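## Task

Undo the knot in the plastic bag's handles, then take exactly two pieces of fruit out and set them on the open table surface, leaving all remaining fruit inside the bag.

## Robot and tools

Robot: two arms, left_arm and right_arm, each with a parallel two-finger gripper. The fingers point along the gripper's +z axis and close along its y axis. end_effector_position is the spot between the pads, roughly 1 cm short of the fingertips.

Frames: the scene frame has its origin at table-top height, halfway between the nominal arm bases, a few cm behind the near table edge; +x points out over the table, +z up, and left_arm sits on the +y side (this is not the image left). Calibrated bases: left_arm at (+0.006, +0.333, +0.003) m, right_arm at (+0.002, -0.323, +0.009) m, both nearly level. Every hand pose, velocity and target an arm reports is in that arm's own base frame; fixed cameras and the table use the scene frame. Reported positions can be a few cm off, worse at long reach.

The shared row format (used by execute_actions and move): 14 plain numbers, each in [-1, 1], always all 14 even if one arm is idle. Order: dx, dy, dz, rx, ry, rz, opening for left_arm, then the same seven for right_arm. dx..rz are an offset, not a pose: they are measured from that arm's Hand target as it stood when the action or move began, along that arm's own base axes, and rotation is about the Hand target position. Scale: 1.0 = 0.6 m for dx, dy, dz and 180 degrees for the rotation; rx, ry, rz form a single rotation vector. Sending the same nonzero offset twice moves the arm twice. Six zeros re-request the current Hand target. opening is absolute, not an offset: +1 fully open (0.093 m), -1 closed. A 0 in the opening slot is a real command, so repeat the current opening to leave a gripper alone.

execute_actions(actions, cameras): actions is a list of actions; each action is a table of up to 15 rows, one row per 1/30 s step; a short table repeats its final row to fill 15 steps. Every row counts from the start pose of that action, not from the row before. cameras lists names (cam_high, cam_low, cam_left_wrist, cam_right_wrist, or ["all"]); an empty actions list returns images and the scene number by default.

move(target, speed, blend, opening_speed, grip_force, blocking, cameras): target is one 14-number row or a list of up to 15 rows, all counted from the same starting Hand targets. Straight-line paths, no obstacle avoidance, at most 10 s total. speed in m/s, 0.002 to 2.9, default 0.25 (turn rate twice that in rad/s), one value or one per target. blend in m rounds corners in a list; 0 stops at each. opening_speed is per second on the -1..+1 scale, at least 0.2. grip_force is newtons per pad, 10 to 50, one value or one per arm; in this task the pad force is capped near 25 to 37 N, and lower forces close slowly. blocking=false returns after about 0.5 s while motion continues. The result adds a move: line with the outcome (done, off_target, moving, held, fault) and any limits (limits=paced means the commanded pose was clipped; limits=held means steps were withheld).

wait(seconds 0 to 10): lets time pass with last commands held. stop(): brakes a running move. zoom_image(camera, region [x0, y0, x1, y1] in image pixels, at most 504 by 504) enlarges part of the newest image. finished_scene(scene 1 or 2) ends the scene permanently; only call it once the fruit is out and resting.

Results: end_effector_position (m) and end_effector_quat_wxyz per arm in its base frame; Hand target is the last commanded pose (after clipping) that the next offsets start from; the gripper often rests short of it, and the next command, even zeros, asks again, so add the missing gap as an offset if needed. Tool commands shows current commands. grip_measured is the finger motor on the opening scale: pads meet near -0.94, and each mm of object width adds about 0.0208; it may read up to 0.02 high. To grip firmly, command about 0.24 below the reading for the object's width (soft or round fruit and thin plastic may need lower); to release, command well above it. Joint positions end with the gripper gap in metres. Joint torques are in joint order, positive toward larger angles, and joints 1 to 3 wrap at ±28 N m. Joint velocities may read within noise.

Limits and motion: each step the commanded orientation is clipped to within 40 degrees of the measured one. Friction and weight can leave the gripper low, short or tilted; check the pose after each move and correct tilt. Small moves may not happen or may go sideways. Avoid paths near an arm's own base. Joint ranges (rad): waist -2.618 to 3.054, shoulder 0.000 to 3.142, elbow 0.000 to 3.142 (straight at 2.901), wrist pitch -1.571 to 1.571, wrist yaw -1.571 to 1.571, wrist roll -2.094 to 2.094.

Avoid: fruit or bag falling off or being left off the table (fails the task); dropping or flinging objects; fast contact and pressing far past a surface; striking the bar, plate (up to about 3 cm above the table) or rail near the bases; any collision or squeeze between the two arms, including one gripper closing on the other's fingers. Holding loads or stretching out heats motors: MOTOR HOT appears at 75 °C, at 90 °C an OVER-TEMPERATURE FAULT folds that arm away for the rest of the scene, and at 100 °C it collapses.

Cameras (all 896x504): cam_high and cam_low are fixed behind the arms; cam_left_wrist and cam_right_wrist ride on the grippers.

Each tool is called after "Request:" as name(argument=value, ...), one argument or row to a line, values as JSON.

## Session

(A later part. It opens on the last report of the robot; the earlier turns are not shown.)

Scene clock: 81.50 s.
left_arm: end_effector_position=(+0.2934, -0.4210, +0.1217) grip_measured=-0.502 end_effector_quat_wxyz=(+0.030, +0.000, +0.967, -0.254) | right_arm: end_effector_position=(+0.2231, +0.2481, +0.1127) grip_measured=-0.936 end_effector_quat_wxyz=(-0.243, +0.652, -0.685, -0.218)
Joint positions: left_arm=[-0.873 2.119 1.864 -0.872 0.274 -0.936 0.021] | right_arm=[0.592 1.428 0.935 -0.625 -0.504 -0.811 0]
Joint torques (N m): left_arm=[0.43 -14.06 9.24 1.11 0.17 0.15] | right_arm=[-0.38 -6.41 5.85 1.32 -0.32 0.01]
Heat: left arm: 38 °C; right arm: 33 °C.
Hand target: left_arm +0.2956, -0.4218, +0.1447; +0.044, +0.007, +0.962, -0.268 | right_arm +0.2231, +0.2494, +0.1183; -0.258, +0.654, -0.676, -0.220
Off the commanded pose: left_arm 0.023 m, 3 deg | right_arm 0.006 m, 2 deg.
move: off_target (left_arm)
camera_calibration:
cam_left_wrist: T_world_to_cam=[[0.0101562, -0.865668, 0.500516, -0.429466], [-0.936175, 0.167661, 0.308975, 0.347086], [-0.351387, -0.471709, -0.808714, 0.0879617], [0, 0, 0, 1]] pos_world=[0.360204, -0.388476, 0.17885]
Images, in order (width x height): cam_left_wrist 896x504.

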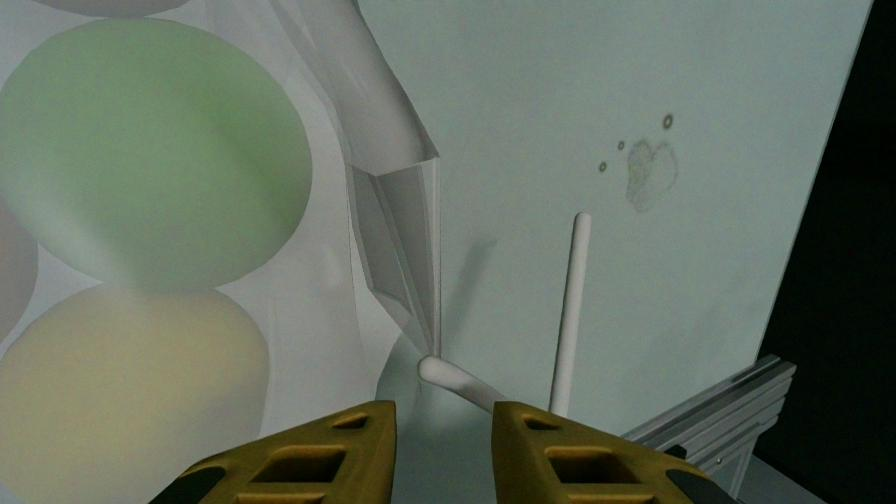

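Request:
move(
  target=[0.02,0.033,0.042,0,0.139,0.239,-0.5,0,0,0,0,0,0,-1],
  speed=0.15,
  cameras=["cam_left_wrist","cam_right_wrist"],
)

Scene clock: 87.13 s.
left_arm: end_effector_position=(+0.3034, -0.4020, +0.1743) grip_measured=-0.502 end_effector_quat_wxyz=(-0.067, -0.391, +0.887, -0.237) | right_arm: end_effector_position=(+0.2231, +0.2481, +0.1127) grip_measured=-0.936 end_effector_quat_wxyz=(-0.243, +0.652, -0.685, -0.218)
Joint positions: left_arm=[-0.834 2.119 2.082 -1.111 0.272 -1.725 0.021] | right_arm=[0.592 1.428 0.935 -0.625 -0.504 -0.811 0]
Joint torques (N m): left_arm=[0.51 -9.54 8.99 1.05 0.06 -0.07] | right_arm=[-0.4 -6.39 5.85 1.34 -0.32 0]
Heat: left arm: 38 °C; right arm: 32 °C.
Hand target: left_arm +0.3077, -0.4020, +0.1700; -0.066, -0.401, +0.885, -0.229 | right_arm +0.2231, +0.2494, +0.1183; -0.258, +0.654, -0.676, -0.220
Off the commanded pose: left_arm 0.006 m, 1 deg | right_arm 0.006 m, 2 deg.
move: done
camera_calibration:
cam_left_wrist: T_world_to_cam=[[0.742592, -0.558813, 0.36917, -0.515384], [-0.638533, -0.424411, 0.64199, -0.0494137], [-0.202072, -0.712463, -0.671984, -0.0229422], [0, 0, 0, 1]] pos_world=[0.346531, -0.32532, 0.20657]
cam_right_wrist: T_world_to_cam=[[0.996883, -0.058844, 0.0525544, -0.218088], [-0.0463018, -0.975695, -0.214184, 0.316112], [0.0638806, 0.211083, -0.975378, 0.132769], [0, 0, 0, 1]] pos_world=[0.223564, 0.26757, 0.208668]
Images, in order (width x height): cam_left_wrist 896x504, cam_right_wrist 896x504.

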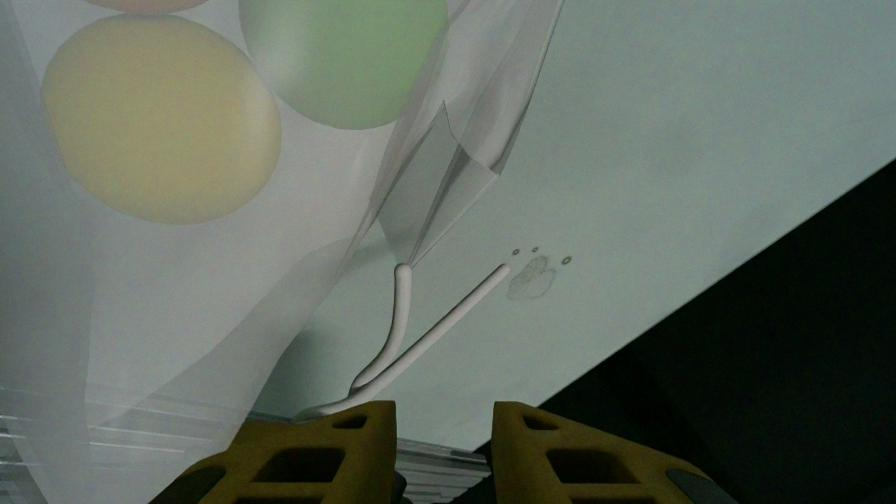

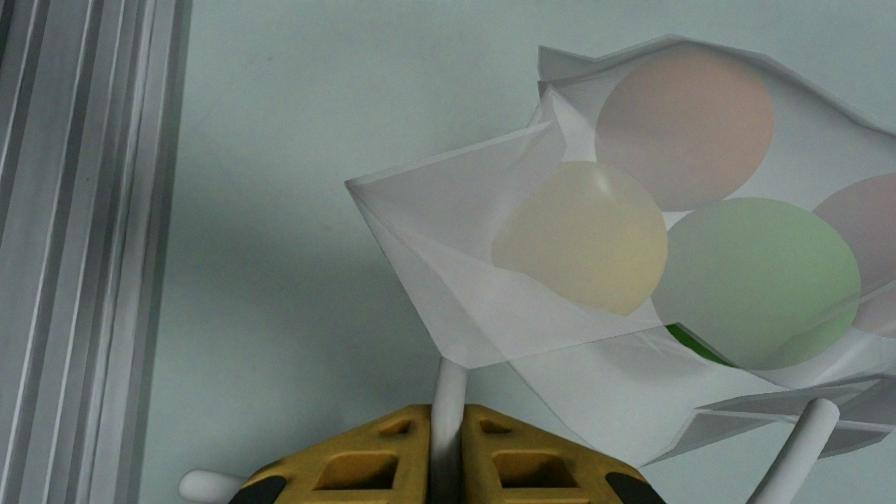

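Request:
move(
  target=[
    [-0.013,-0.05,-0.105,0,0,0,-0.5,0,0,0,0,0,0,-1],
    [-0.013,-0.05,-0.105,0,0,0,-1,0,0,0,0,0,0,-1],
  ],
  speed=0.08,
  cameras=["cam_left_wrist","cam_right_wrist"],
)

Scene clock: 89.97 s.
left_arm: end_effector_position=(+0.3027, -0.4289, +0.1212) grip_measured=-0.973 end_effector_quat_wxyz=(-0.067, -0.398, +0.883, -0.239) | right_arm: end_effector_position=(+0.2231, +0.2481, +0.1127) grip_measured=-0.936 end_effector_quat_wxyz=(-0.243, +0.652, -0.685, -0.218)
Joint positions: left_arm=[-0.876 2.177 1.958 -0.913 0.251 -1.779 0] | right_arm=[0.592 1.428 0.935 -0.625 -0.504 -0.811 0]
Joint torques (N m): left_arm=[-0.68 -10.51 5.5 1.4 0.01 -0.08] | right_arm=[-0.38 -6.42 5.91 1.34 -0.34 -0.02]
Heat: left arm: 38 °C; right arm: 32 °C.
Hand target: left_arm +0.2998, -0.4320, +0.1070; -0.066, -0.401, +0.885, -0.229 | right_arm +0.2231, +0.2494, +0.1183; -0.258, +0.654, -0.676, -0.220
Off the commanded pose: left_arm 0.015 m, 1 deg | right_arm 0.006 m, 2 deg.
move: off_target (left_arm); target 2's new opening was sent with left_arm's hand 0.015 m and 1 deg from that target
camera_calibration:
cam_left_wrist: T_world_to_cam=[[0.750566, -0.547112, 0.370566, -0.507903], [-0.632146, -0.431162, 0.64381, -0.0321905], [-0.192462, -0.717473, -0.66947, -0.0832973], [0, 0, 0, 1]] pos_world=[0.344834, -0.351523, 0.153171]
cam_right_wrist: T_world_to_cam=[[0.996883, -0.058844, 0.0525544, -0.218088], [-0.0463018, -0.975695, -0.214184, 0.316112], [0.0638806, 0.211083, -0.975378, 0.132769], [0, 0, 0, 1]] pos_world=[0.223564, 0.26757, 0.208668]
Images, in order (width x height): cam_left_wrist 896x504, cam_right_wrist 896x504.

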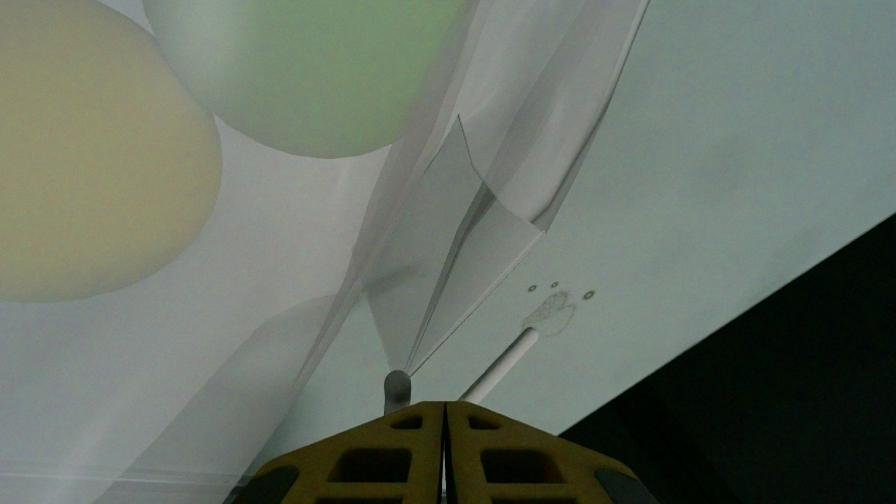

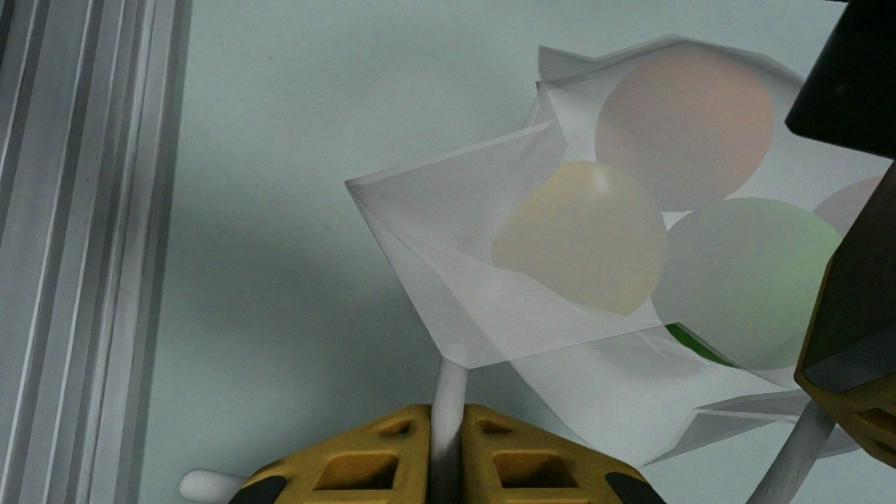

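Request:
move(
  target=[
    [-0.014,0.022,0.05,0,0,0,-1,0,0,0,0,0,0,-1],
    [-0.014,0.022,0.05,0,0,0,-0.4,0,0,0,0,0,0,-1],
    [-0.014,0.004,-0.014,0,0,0,-0.4,0,0,0,0,0,0,-1],
    [-0.014,0.004,-0.014,0,0,0,-1,0,0,0,0,0,0,-1],
  ],
  speed=0.08,
  cameras=["cam_left_wrist","cam_right_wrist"],
)

Scene clock: 94.07 s.
left_arm: end_effector_position=(+0.2954, -0.4274, +0.1060) grip_measured=-0.945 end_effector_quat_wxyz=(-0.068, -0.399, +0.884, -0.233) | right_arm: end_effector_position=(+0.2231, +0.2481, +0.1127) grip_measured=-0.936 end_effector_quat_wxyz=(-0.243, +0.652, -0.685, -0.218)
Joint positions: left_arm=[-0.887 2.162 1.879 -0.858 0.246 -1.789 0] | right_arm=[0.592 1.428 0.935 -0.625 -0.504 -0.811 0]
Joint torques (N m): left_arm=[-0.75 -11.66 5.27 1.37 -0.01 -0.09] | right_arm=[-0.43 -6.37 5.93 1.31 -0.3 -0.03]
Heat: left arm: 39 °C; right arm: 32 °C.
Hand target: left_arm +0.2914, -0.4297, +0.0988; -0.066, -0.400, +0.885, -0.229 | right_arm +0.2231, +0.2494, +0.1183; -0.258, +0.654, -0.676, -0.220
Off the commanded pose: left_arm 0.009 m, 1 deg | right_arm 0.006 m, 2 deg.
move: done; target 2's new opening was sent with left_arm's hand 0.014 m and 1 deg from that target
camera_calibration:
cam_left_wrist: T_world_to_cam=[[0.753757, -0.550008, 0.35964, -0.497008], [-0.626906, -0.437704, 0.644518, -0.030792], [-0.197074, -0.71127, -0.674727, -0.0892511], [0, 0, 0, 1]] pos_world=[0.33773, -0.350318, 0.138369]
cam_right_wrist: T_world_to_cam=[[0.996883, -0.058844, 0.0525544, -0.218088], [-0.0463018, -0.975695, -0.214184, 0.316112], [0.0638806, 0.211083, -0.975378, 0.132769], [0, 0, 0, 1]] pos_world=[0.223564, 0.26757, 0.208668]
Images, in order (width x height): cam_left_wrist 896x504, cam_right_wrist 896x504.

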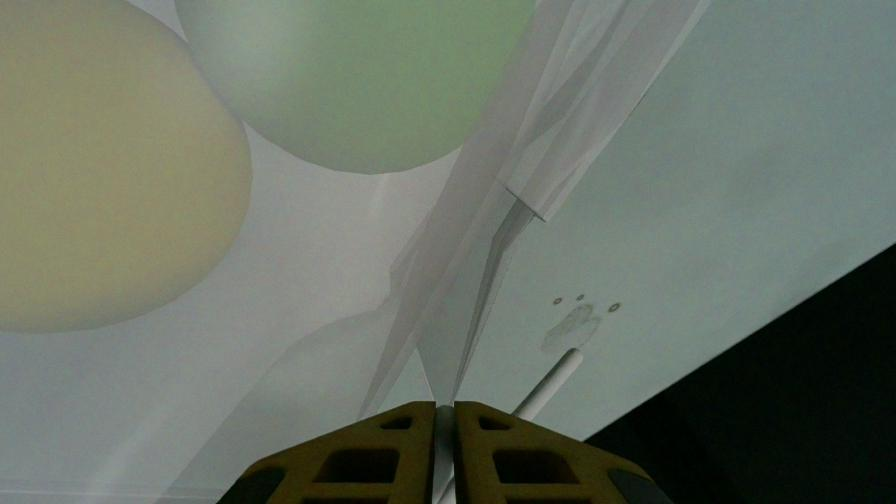

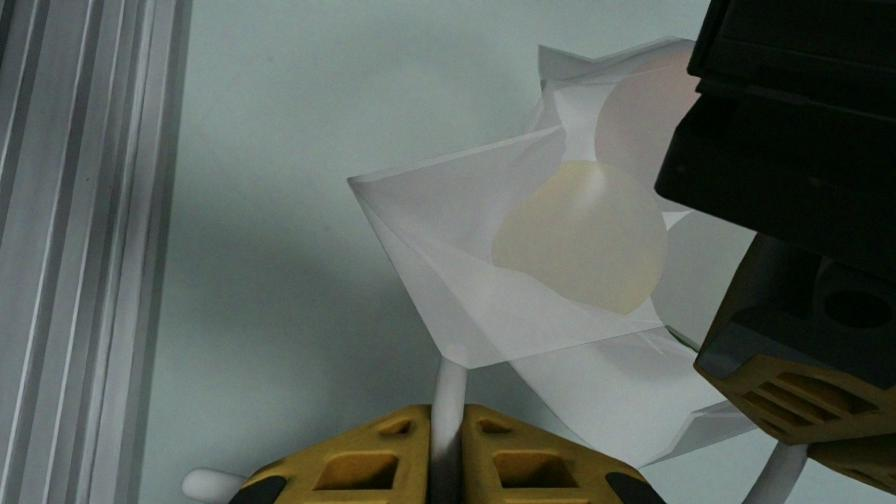

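Request:
move(
  target=[0.15,0.05,0.03,0,0,0,-1,0,0,0,0,0,0,-1],
  speed=0.05,
  cameras=["cam_left_wrist","cam_right_wrist","cam_low"],
)

Scene clock: 97.20 s.
left_arm: end_effector_position=(+0.3819, -0.3971, +0.1217) grip_measured=-0.945 end_effector_quat_wxyz=(-0.058, -0.406, +0.882, -0.234) | right_arm: end_effector_position=(+0.2232, +0.2483, +0.1128) grip_measured=-0.936 end_effector_quat_wxyz=(-0.243, +0.652, -0.684, -0.218)
Joint positions: left_arm=[-0.716 2.374 2.301 -1.105 0.293 -1.637 0] | right_arm=[0.592 1.428 0.935 -0.624 -0.505 -0.811 0]
Joint torques (N m): left_arm=[0.16 -11.34 9.02 0.96 0.31 0.14] | right_arm=[-0.35 -6.45 5.9 1.32 -0.32 -0.01]
Heat: left arm: 39 °C; right arm: 32 °C.
Hand target: left_arm +0.3814, -0.3997, +0.1167; -0.066, -0.400, +0.885, -0.229 | right_arm +0.2231, +0.2494, +0.1183; -0.258, +0.654, -0.676, -0.220
Off the commanded pose: left_arm 0.006 m, 1 deg | right_arm 0.006 m, 2 deg.
move: done
camera_calibration:
cam_left_wrist: T_world_to_cam=[[0.758137, -0.539391, 0.36645, -0.549434], [-0.628245, -0.453574, 0.632122, 0.0222626], [-0.174749, -0.709456, -0.682741, -0.0468707], [0, 0, 0, 1]] pos_world=[0.422342, -0.319515, 0.155267]
cam_right_wrist: T_world_to_cam=[[0.996868, -0.058632, 0.0530611, -0.21835], [-0.0459067, -0.975446, -0.2154, 0.316352], [0.0643876, 0.21229, -0.975083, 0.13244], [0, 0, 0, 1]] pos_world=[0.223662, 0.267667, 0.208869]
Images, in order (width x height): cam_low 896x504, cam_left_wrist 896x504, cam_right_wrist 896x504.

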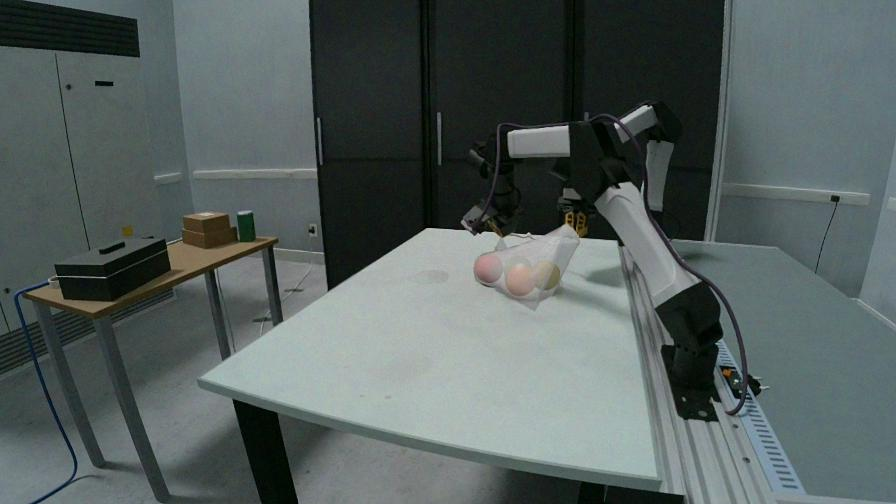

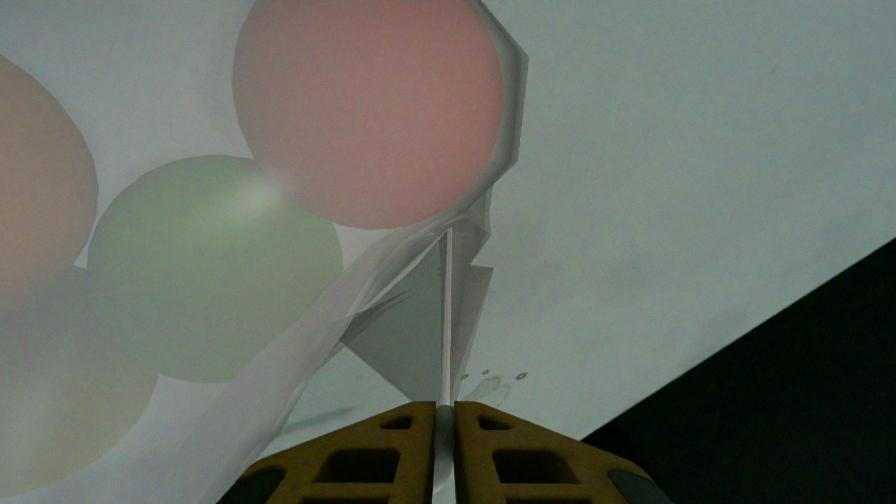

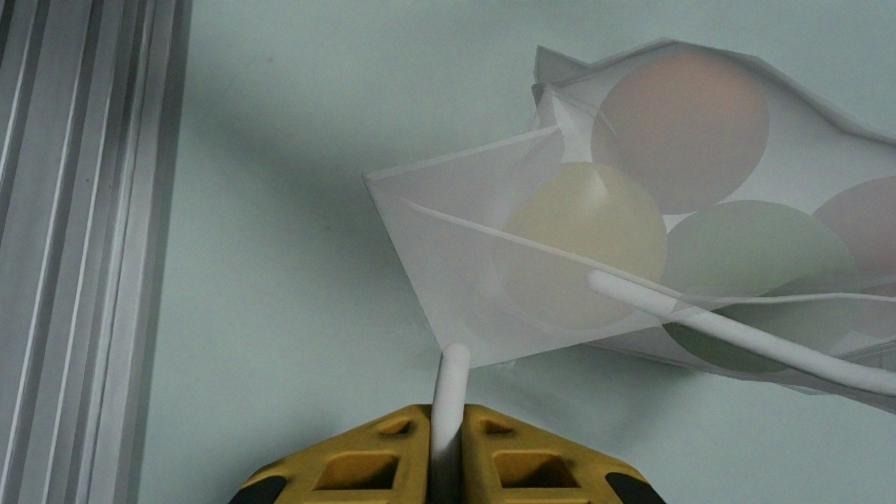

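Request:
wait(
  seconds=0.1,
  cameras=["all"],
)

Request:
zoom_image(
  camera="cam_high",
  region=[340, 110, 600, 300],
)

Request:
zoom_image(
  camera="cam_low",
  region=[350, 150, 700, 400],
)

Scene clock: 99.63 s.
left_arm: end_effector_position=(+0.3819, -0.3971, +0.1217) grip_measured=-0.945 end_effector_quat_wxyz=(-0.058, -0.405, +0.882, -0.233) | right_arm: end_effector_position=(+0.2232, +0.2483, +0.1128) grip_measured=-0.936 end_effector_quat_wxyz=(-0.243, +0.652, -0.684, -0.218)
Joint positions: left_arm=[-0.716 2.374 2.301 -1.105 0.293 -1.637 0] | right_arm=[0.592 1.428 0.935 -0.624 -0.505 -0.811 0]
Joint torques (N m): left_arm=[0.21 -11.28 9.05 0.99 0.32 0.13] | right_arm=[-0.32 -6.43 5.86 1.34 -0.34 -0.03]
Heat: left arm: 40 °C; right arm: 32 °C.
Hand target: left_arm +0.3814, -0.3996, +0.1167; -0.066, -0.400, +0.885, -0.229 | right_arm +0.2231, +0.2494, +0.1183; -0.258, +0.654, -0.676, -0.220
Tool commands: left_gripper/opening=-1.0 right_gripper/opening=-1.0
Off the commanded pose: left_arm 0.006 m, 1 deg | right_arm 0.006 m, 2 deg.
wait: 0.10 s; at rest from the start
camera_calibration:
cam_left_wrist: T_world_to_cam=[[0.757997, -0.539762, 0.366194, -0.549453], [-0.628329, -0.453576, 0.632038, 0.0223106], [-0.175053, -0.709173, -0.682957, -0.0466183], [0, 0, 0, 1]] pos_world=[0.422342, -0.319515, 0.155267]
cam_right_wrist: T_world_to_cam=[[0.996868, -0.058632, 0.0530611, -0.21835], [-0.0459067, -0.975446, -0.2154, 0.316352], [0.0643876, 0.21229, -0.975083, 0.13244], [0, 0, 0, 1]] pos_world=[0.223662, 0.267667, 0.208869]

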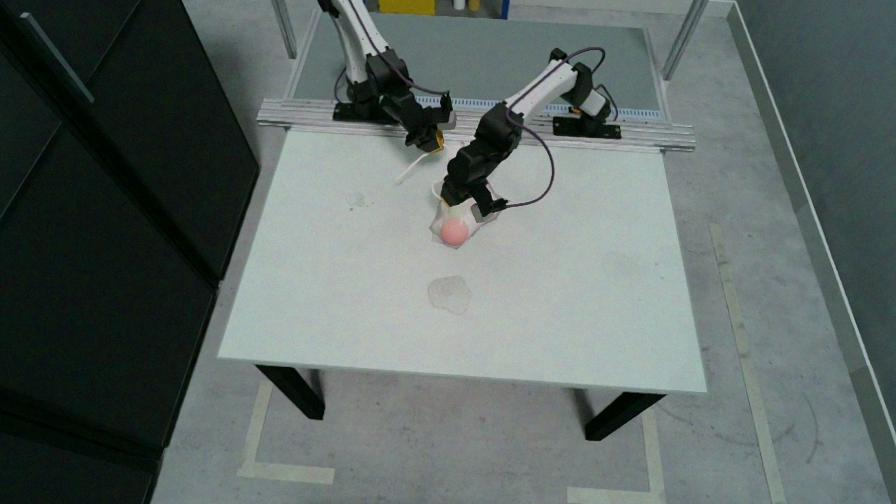

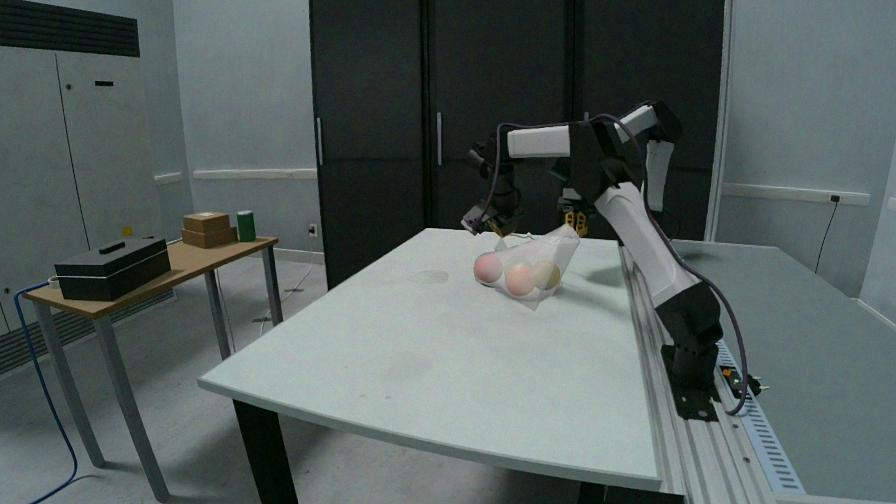

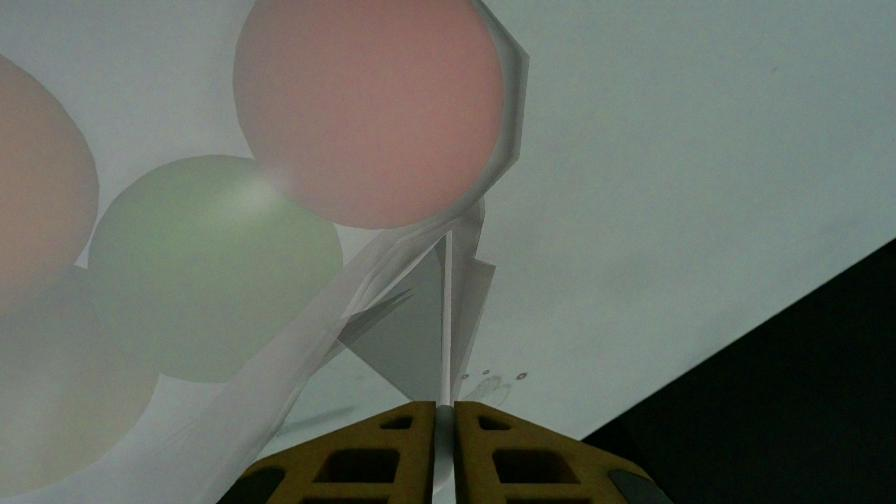

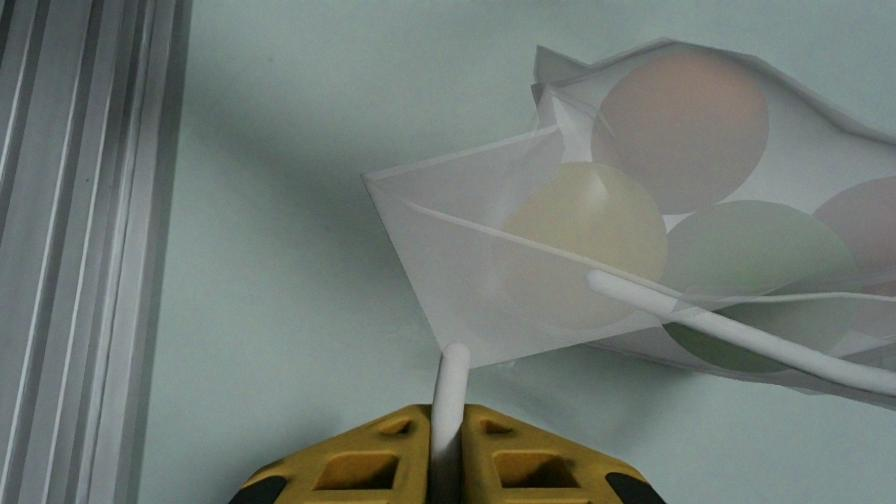

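Scaled by 1.938 from the camera's 896x504 image, which has a finer 1280x720 frame.

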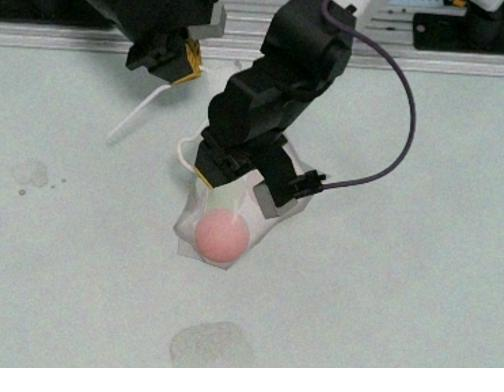

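Scaled by 1.440 from the camera's 896x504 image, which has a finer 1280x720 frame.

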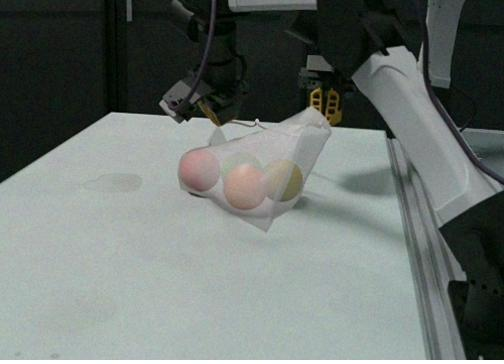

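Request:
move(
  target=[
    [0.03,-0.07,-0.08,0,0,0,-1,-0.06,0,-0.14,0,0,0,-1],
    [0.03,-0.07,-0.08,0,0,0,-0.5,-0.06,0,-0.14,0,0,0,-0.5],
    [0.03,-0.1,0.1,0,0,0,-0.5,-0.17,-0.05,0.05,0,0,0,-0.5],
    [0.0,0.5,0.2,0,0,0,0.1,-0.17,-0.35,0.1,0,0,0,0.1],
  ],
  speed=[0.1,0.1,0.1,0.25],
  cameras=["all"],
)

Request:
zoom_image(
  camera="cam_high",
  region=[380, 130, 560, 270],
)

Request:
zoom_image(
  camera="cam_low",
  region=[420, 190, 630, 330],
)

Scene clock: 108.07 s.
left_arm: end_effector_position=(+0.3882, -0.0951, +0.2218) grip_measured=+0.098 end_effector_quat_wxyz=(-0.052, -0.417, +0.877, -0.232) | right_arm: end_effector_position=(+0.1244, +0.0410, +0.1714) grip_measured=+0.098 end_effector_quat_wxyz=(+0.235, -0.640, +0.729, +0.064)
Joint positions: left_arm=[-0.052 1.979 2.098 -1.549 0.46 -0.971 0.05] | right_arm=[-0.304 0.809 0.927 -1.544 -0.471 -1.71 0.05]
Joint torques (N m): left_arm=[-0.4 -12 6.86 0.51 0.46 0.14] | right_arm=[0.02 -0.16 8.13 0.36 -0.16 -0.02]
Heat: left arm: 42 °C; right arm: 30 °C.
Hand target: left_arm +0.3814, -0.0997, +0.2368; -0.066, -0.400, +0.885, -0.229 | right_arm +0.1210, +0.0395, +0.1783; +0.258, -0.654, +0.676, +0.220
Off the commanded pose: left_arm 0.017 m, 3 deg | right_arm 0.008 m, 19 deg.
elbow stopped short (left arm): the move would have taken joint 3 (elbow) straighter than the controller allows.
joint sent to its limit (left arm) — joint 4 (wrist pitch), lower limit. The joint targets are off in orientation, not in position.
joint sent to its limit (right arm) — joint 4 (wrist pitch), lower limit. The joint targets are off in orientation, not in position.
move: off_target (left_arm, right_arm); target 2's new opening was sent with left_arm's hand 0.011 m and 1 deg from that target; target 4's new opening was sent with right_arm's hand 0.008 m and 19 deg from that target
camera_calibration:
cam_left_wrist: T_world_to_cam=[[0.770097, -0.52245, 0.366055, -0.431002], [-0.619147, -0.473924, 0.626141, 0.0957962], [-0.153645, -0.708832, -0.688441, 0.229906], [0, 0, 0, 1]] pos_world=[0.42655, -0.0168126, 0.256065]
cam_right_wrist: T_world_to_cam=[[0.95636, -0.167276, 0.23957, -0.15759], [-0.172413, -0.985025, 0.000492242, 0.101358], [0.2359, -0.0417758, -0.970879, 0.22824], [0, 0, 0, 1]] pos_world=[0.114346, 0.0830138, 0.259297]

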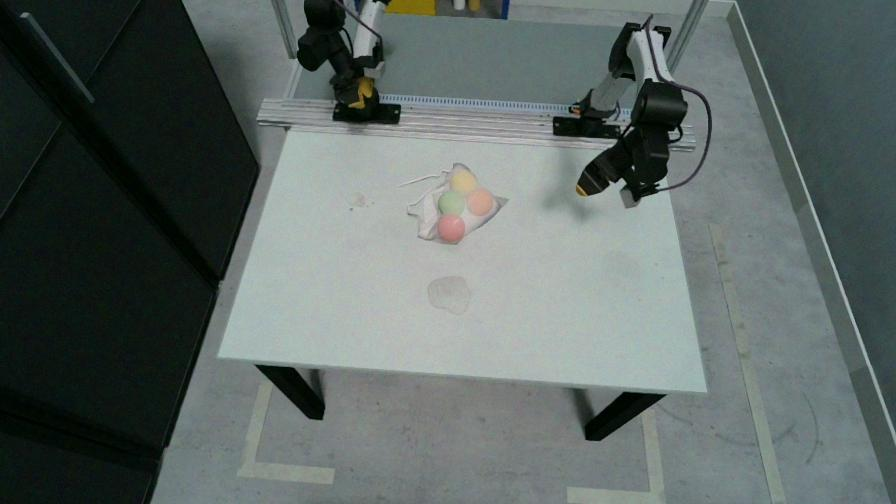

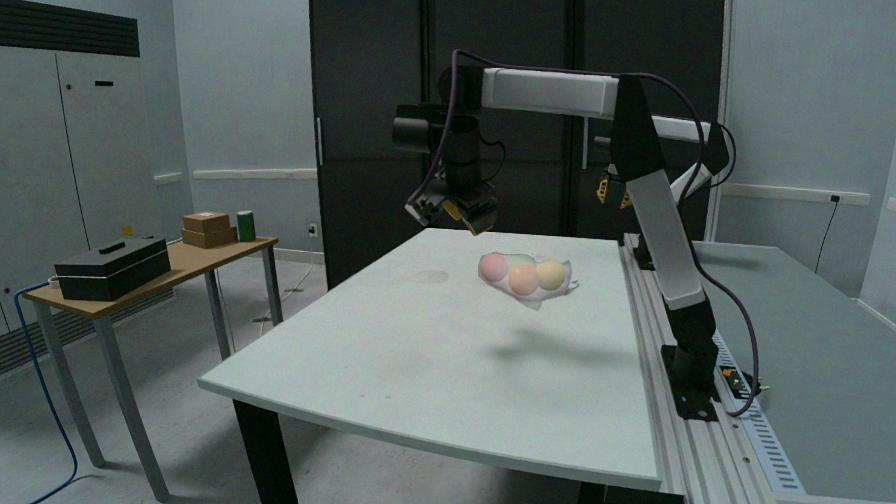

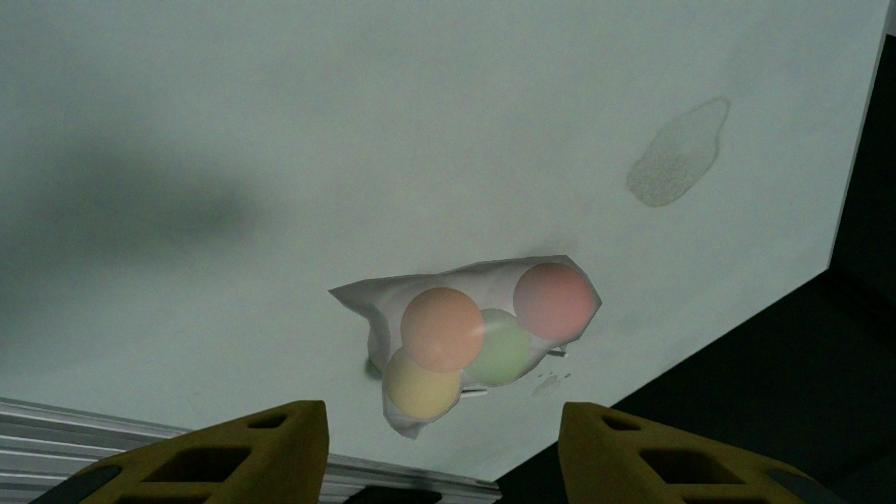

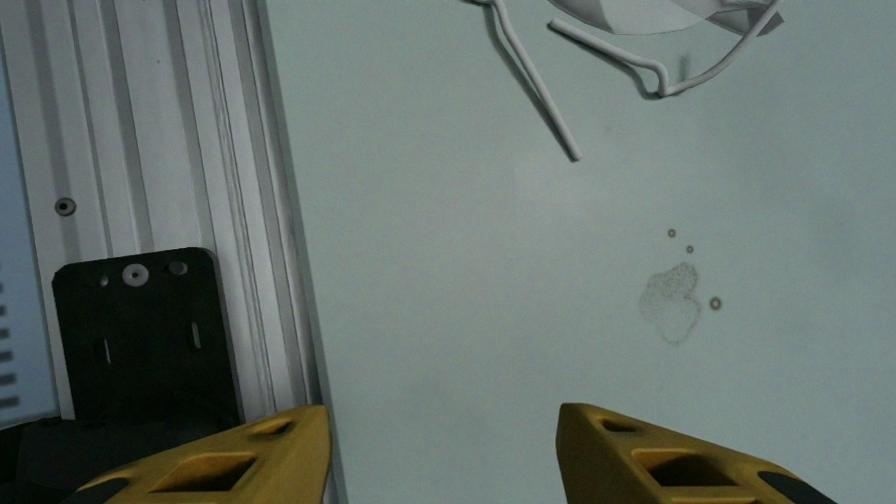

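Scaled by 2.800 from the camera's 896x504 image, which has a finer 1280x720 frame.

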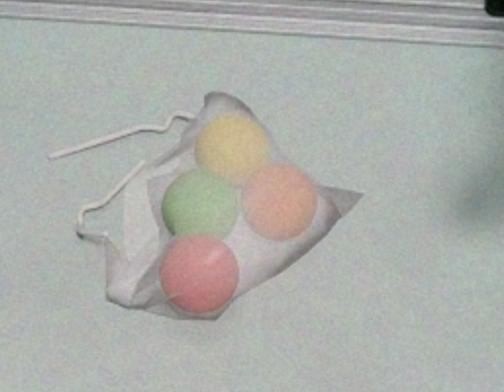

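Scaled by 2.400 from the camera's 896x504 image, which has a finer 1280x720 frame.

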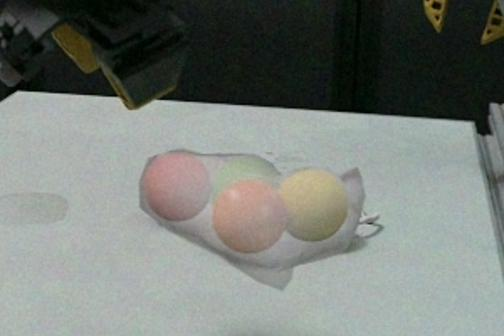

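Request:
move(
  target=[0,0,0,0,0,0,0.1,0.18,0.2,0.06,-0.22,0,0,0.1],
  cameras=["cam_right_wrist"],
)

Scene clock: 111.07 s.
left_arm: end_effector_position=(+0.3882, -0.0951, +0.2218) grip_measured=+0.098 end_effector_quat_wxyz=(-0.052, -0.417, +0.877, -0.232) | right_arm: end_effector_position=(+0.2276, +0.1577, +0.2106) grip_measured=+0.099 end_effector_quat_wxyz=(-0.038, +0.703, -0.710, +0.021)
Joint positions: left_arm=[-0.052 1.979 2.098 -1.549 0.46 -0.971 0.05] | right_arm=[0.623 1.557 1.617 -1.55 0.029 -0.938 0.05]
Joint torques (N m): left_arm=[-0.38 -11.99 6.87 0.51 0.45 0.14] | right_arm=[0.34 -4.07 8.24 0.36 0.18 0.12]
Heat: left arm: 42 °C; right arm: 31 °C.
Hand target: left_arm +0.3814, -0.0997, +0.2368; -0.066, -0.400, +0.885, -0.229 | right_arm +0.2291, +0.1595, +0.2143; -0.022, +0.703, -0.711, +0.022
Off the commanded pose: left_arm 0.017 m, 3 deg | right_arm 0.004 m, 2 deg.
joint sent to its limit (left arm) — joint 4 (wrist pitch), lower limit. The joint targets are off in orientation, not in position.
joint sent to its limit (right arm) — joint 4 (wrist pitch), lower limit. The joint targets still meet the commanded pose.
move: off_target (left_arm)
camera_calibration:
cam_right_wrist: T_world_to_cam=[[0.993717, 0.00637944, 0.111741, -0.255132], [-0.0401996, -0.911411, 0.409529, 0.106189], [0.104455, -0.411448, -0.905428, 0.32135], [0, 0, 0, 1]] pos_world=[0.224232, 0.230628, 0.27598]
Images, in order (width x height): cam_right_wrist 896x504.

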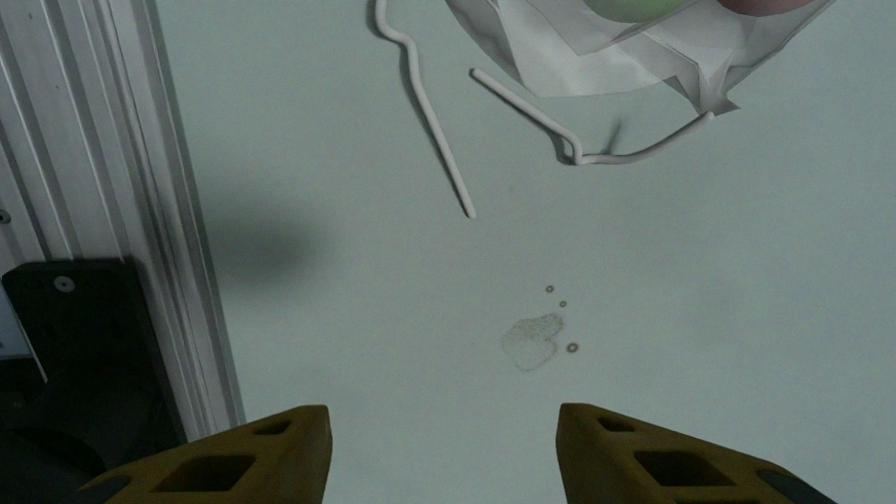

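Great, the mouth opens toward −y. Look closer.

Request:
move(
  target=[0,0,0,0,0,0,0.1,0.06,0.1,0,0,0,0,0.1],
  cameras=["cam_right_wrist"],
)

Request:
zoom_image(
  camera="cam_right_wrist",
  region=[250, 0, 750, 280],
)

Scene clock: 113.10 s.
left_arm: end_effector_position=(+0.3882, -0.0951, +0.2218) grip_measured=+0.098 end_effector_quat_wxyz=(-0.052, -0.417, +0.877, -0.232) | right_arm: end_effector_position=(+0.2615, +0.2150, +0.2126) grip_measured=+0.099 end_effector_quat_wxyz=(-0.049, +0.703, -0.710, +0.020)
Joint positions: left_arm=[-0.052 1.979 2.098 -1.549 0.46 -0.971 0.05] | right_arm=[0.705 1.784 1.875 -1.562 0.033 -0.858 0.05]
Joint torques (N m): left_arm=[-0.36 -12 6.89 0.52 0.46 0.15] | right_arm=[0.36 -5.5 8.2 0.52 0.16 0.14]
Heat: left arm: 42 °C; right arm: 31 °C.
Hand target: left_arm +0.3814, -0.0997, +0.2368; -0.066, -0.400, +0.885, -0.229 | right_arm +0.2650, +0.2194, +0.2144; -0.022, +0.702, -0.711, +0.022
Off the commanded pose: left_arm 0.017 m, 3 deg | right_arm 0.006 m, 3 deg.
joint sent to its limit (left arm) — joint 4 (wrist pitch), lower limit. The joint targets are off in orientation, not in position.
joint sent to its limit (right arm) — joint 4 (wrist pitch), lower limit. The joint targets are off in orientation, not in position.
move: off_target (left_arm, right_arm)
camera_calibration:
cam_right_wrist: T_world_to_cam=[[0.991917, 0.00561974, 0.126765, -0.291896], [-0.0452868, -0.917547, 0.395039, 0.164643], [0.118533, -0.397587, -0.909876, 0.337488], [0, 0, 0, 1]] pos_world=[0.256989, 0.286889, 0.279034]
Images, in order (width x height): cam_right_wrist 896x504.

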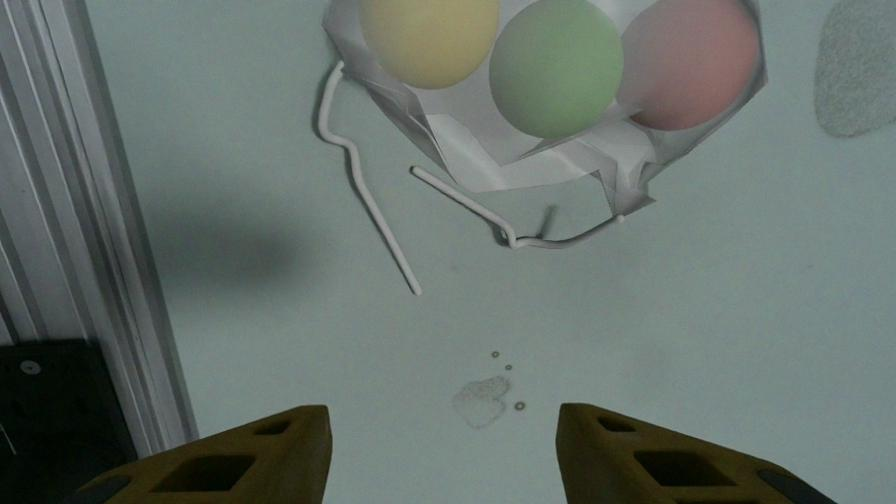

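Scaled by 1.008 from the camera's 896x504 image, which has a finer 1280x720 frame.

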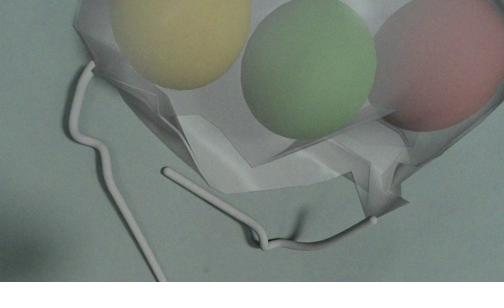

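Request:
move(
  target=[0,0,0,0,0,0,0.1,0.09,-0.15,-0.18,0.195,0.195,-0.472,-0.3],
  cameras=["cam_right_wrist","cam_high","cam_low"],
)

Request:
zoom_image(
  camera="cam_high",
  region=[380, 130, 560, 270],
)

Scene clock: 119.87 s.
left_arm: end_effector_position=(+0.3882, -0.0951, +0.2218) grip_measured=+0.098 end_effector_quat_wxyz=(-0.052, -0.417, +0.877, -0.232) | right_arm: end_effector_position=(+0.3187, +0.1275, +0.1042) grip_measured=-0.299 end_effector_quat_wxyz=(-0.009, +0.005, +0.938, +0.347)
Joint positions: left_arm=[-0.052 1.979 2.098 -1.549 0.46 -0.971 0.05] | right_arm=[0.055 1.784 1.28 -1.038 -0.709 0.078 0.031]
Joint torques (N m): left_arm=[-0.38 -11.99 6.86 0.52 0.47 0.14] | right_arm=[-0.12 -7.82 5.22 0.57 -0.42 0.11]
Heat: left arm: 41 °C; right arm: 31 °C.
Hand target: left_arm +0.3814, -0.0997, +0.2368; -0.066, -0.400, +0.885, -0.229 | right_arm +0.3191, +0.1295, +0.1064; -0.003, +0.005, +0.936, +0.353
Off the commanded pose: left_arm 0.017 m, 3 deg | right_arm 0.003 m, 1 deg.
joint sent to its limit (left arm) — joint 4 (wrist pitch), lower limit. The joint targets are off in orientation, not in position.
move: off_target (left_arm)
camera_calibration:
cam_right_wrist: T_world_to_cam=[[0.00210727, -0.777224, -0.629221, 0.159606], [-0.89512, -0.281986, 0.345316, 0.324805], [-0.44582, 0.562501, -0.696303, 0.232401], [0, 0, 0, 1]] pos_world=[0.394012, 0.0849141, 0.150089]
Images, in order (width x height): cam_high 896x504, cam_low 896x504, cam_right_wrist 896x504.

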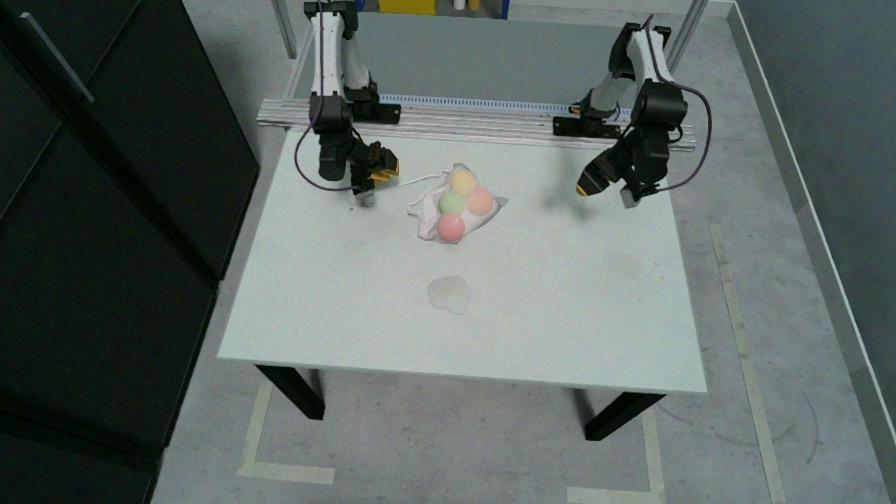

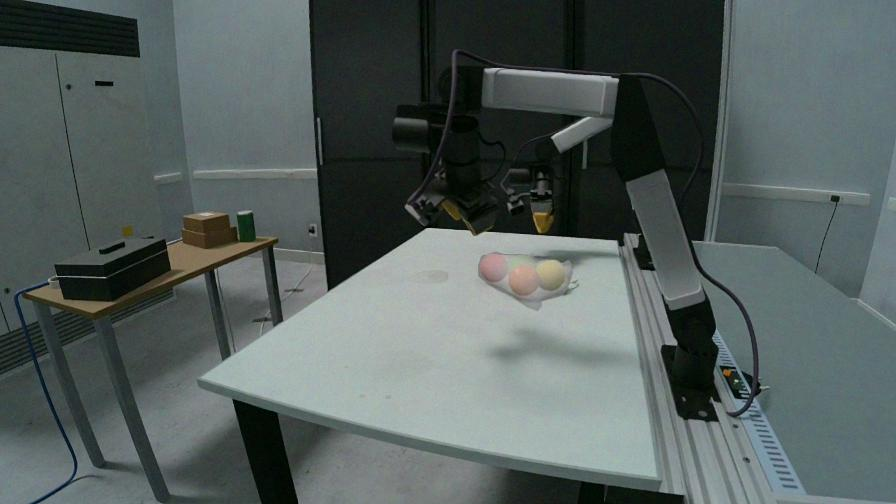

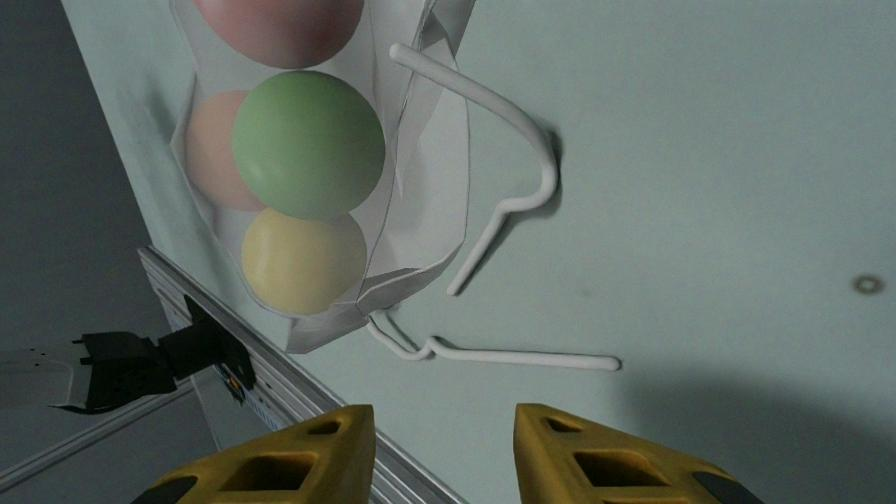

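Scaled by 2.800 from the camera's 896x504 image, which has a finer 1280x720 frame.

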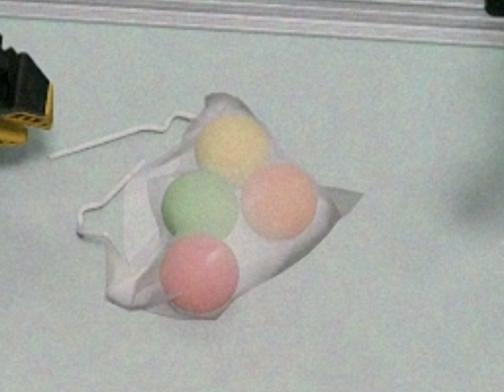

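Request:
move(
  target=[
    [0,0,0,0,0,0,0.1,0.027,0.067,-0.14,0,0,0,-0.3],
    [0,0,0,0,0,0,0.1,0.027,0.165,-0.15,0,0,0,-0.3],
  ],
  speed=0.1,
  cameras=["cam_right_wrist"],
)

Scene clock: 123.83 s.
left_arm: end_effector_position=(+0.3882, -0.0951, +0.2218) grip_measured=+0.098 end_effector_quat_wxyz=(-0.052, -0.417, +0.877, -0.232) | right_arm: end_effector_position=(+0.3331, +0.2262, +0.0226) grip_measured=-0.299 end_effector_quat_wxyz=(-0.003, +0.005, +0.934, +0.357)
Joint positions: left_arm=[-0.052 1.979 2.098 -1.549 0.46 -0.971 0.05] | right_arm=[0.329 1.963 1.144 -0.473 -0.683 0.439 0.031]
Joint torques (N m): left_arm=[-0.4 -11.96 6.82 0.51 0.48 0.14] | right_arm=[0.29 -6.34 6.09 1.03 -0.18 0.06]
Heat: left arm: 41 °C; right arm: 31 °C.
Hand target: left_arm +0.3814, -0.0997, +0.2368; -0.066, -0.400, +0.885, -0.229 | right_arm +0.3354, +0.2285, +0.0165; -0.002, +0.005, +0.935, +0.353
Off the commanded pose: left_arm 0.017 m, 3 deg | right_arm 0.007 m, 0 deg.
joint sent to its limit (left arm) — joint 4 (wrist pitch), lower limit. The joint targets are off in orientation, not in position.
move: off_target (left_arm)
camera_calibration:
cam_right_wrist: T_world_to_cam=[[0.00779506, -0.764658, -0.64439, 0.180532], [-0.900098, -0.286091, 0.328598, 0.39659], [-0.435619, 0.577452, -0.690497, 0.119678], [0, 0, 0, 1]] pos_world=[0.407696, 0.182397, 0.0686513]
Images, in order (width x height): cam_right_wrist 896x504.

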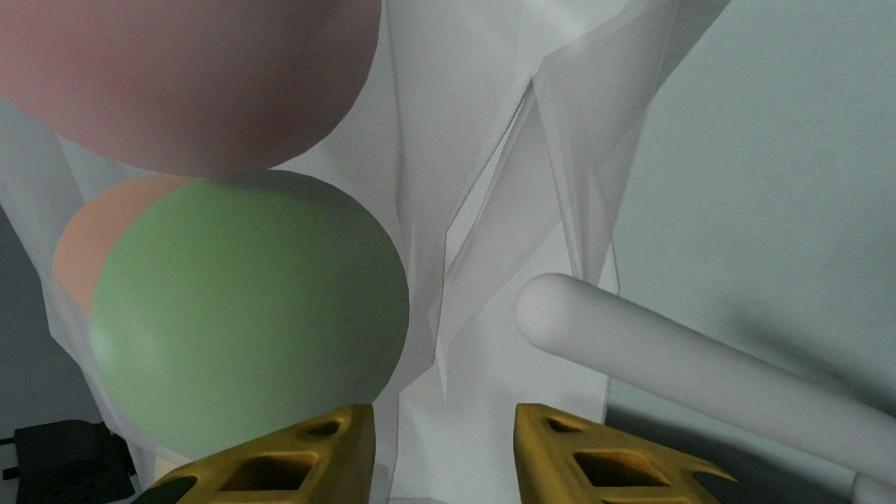

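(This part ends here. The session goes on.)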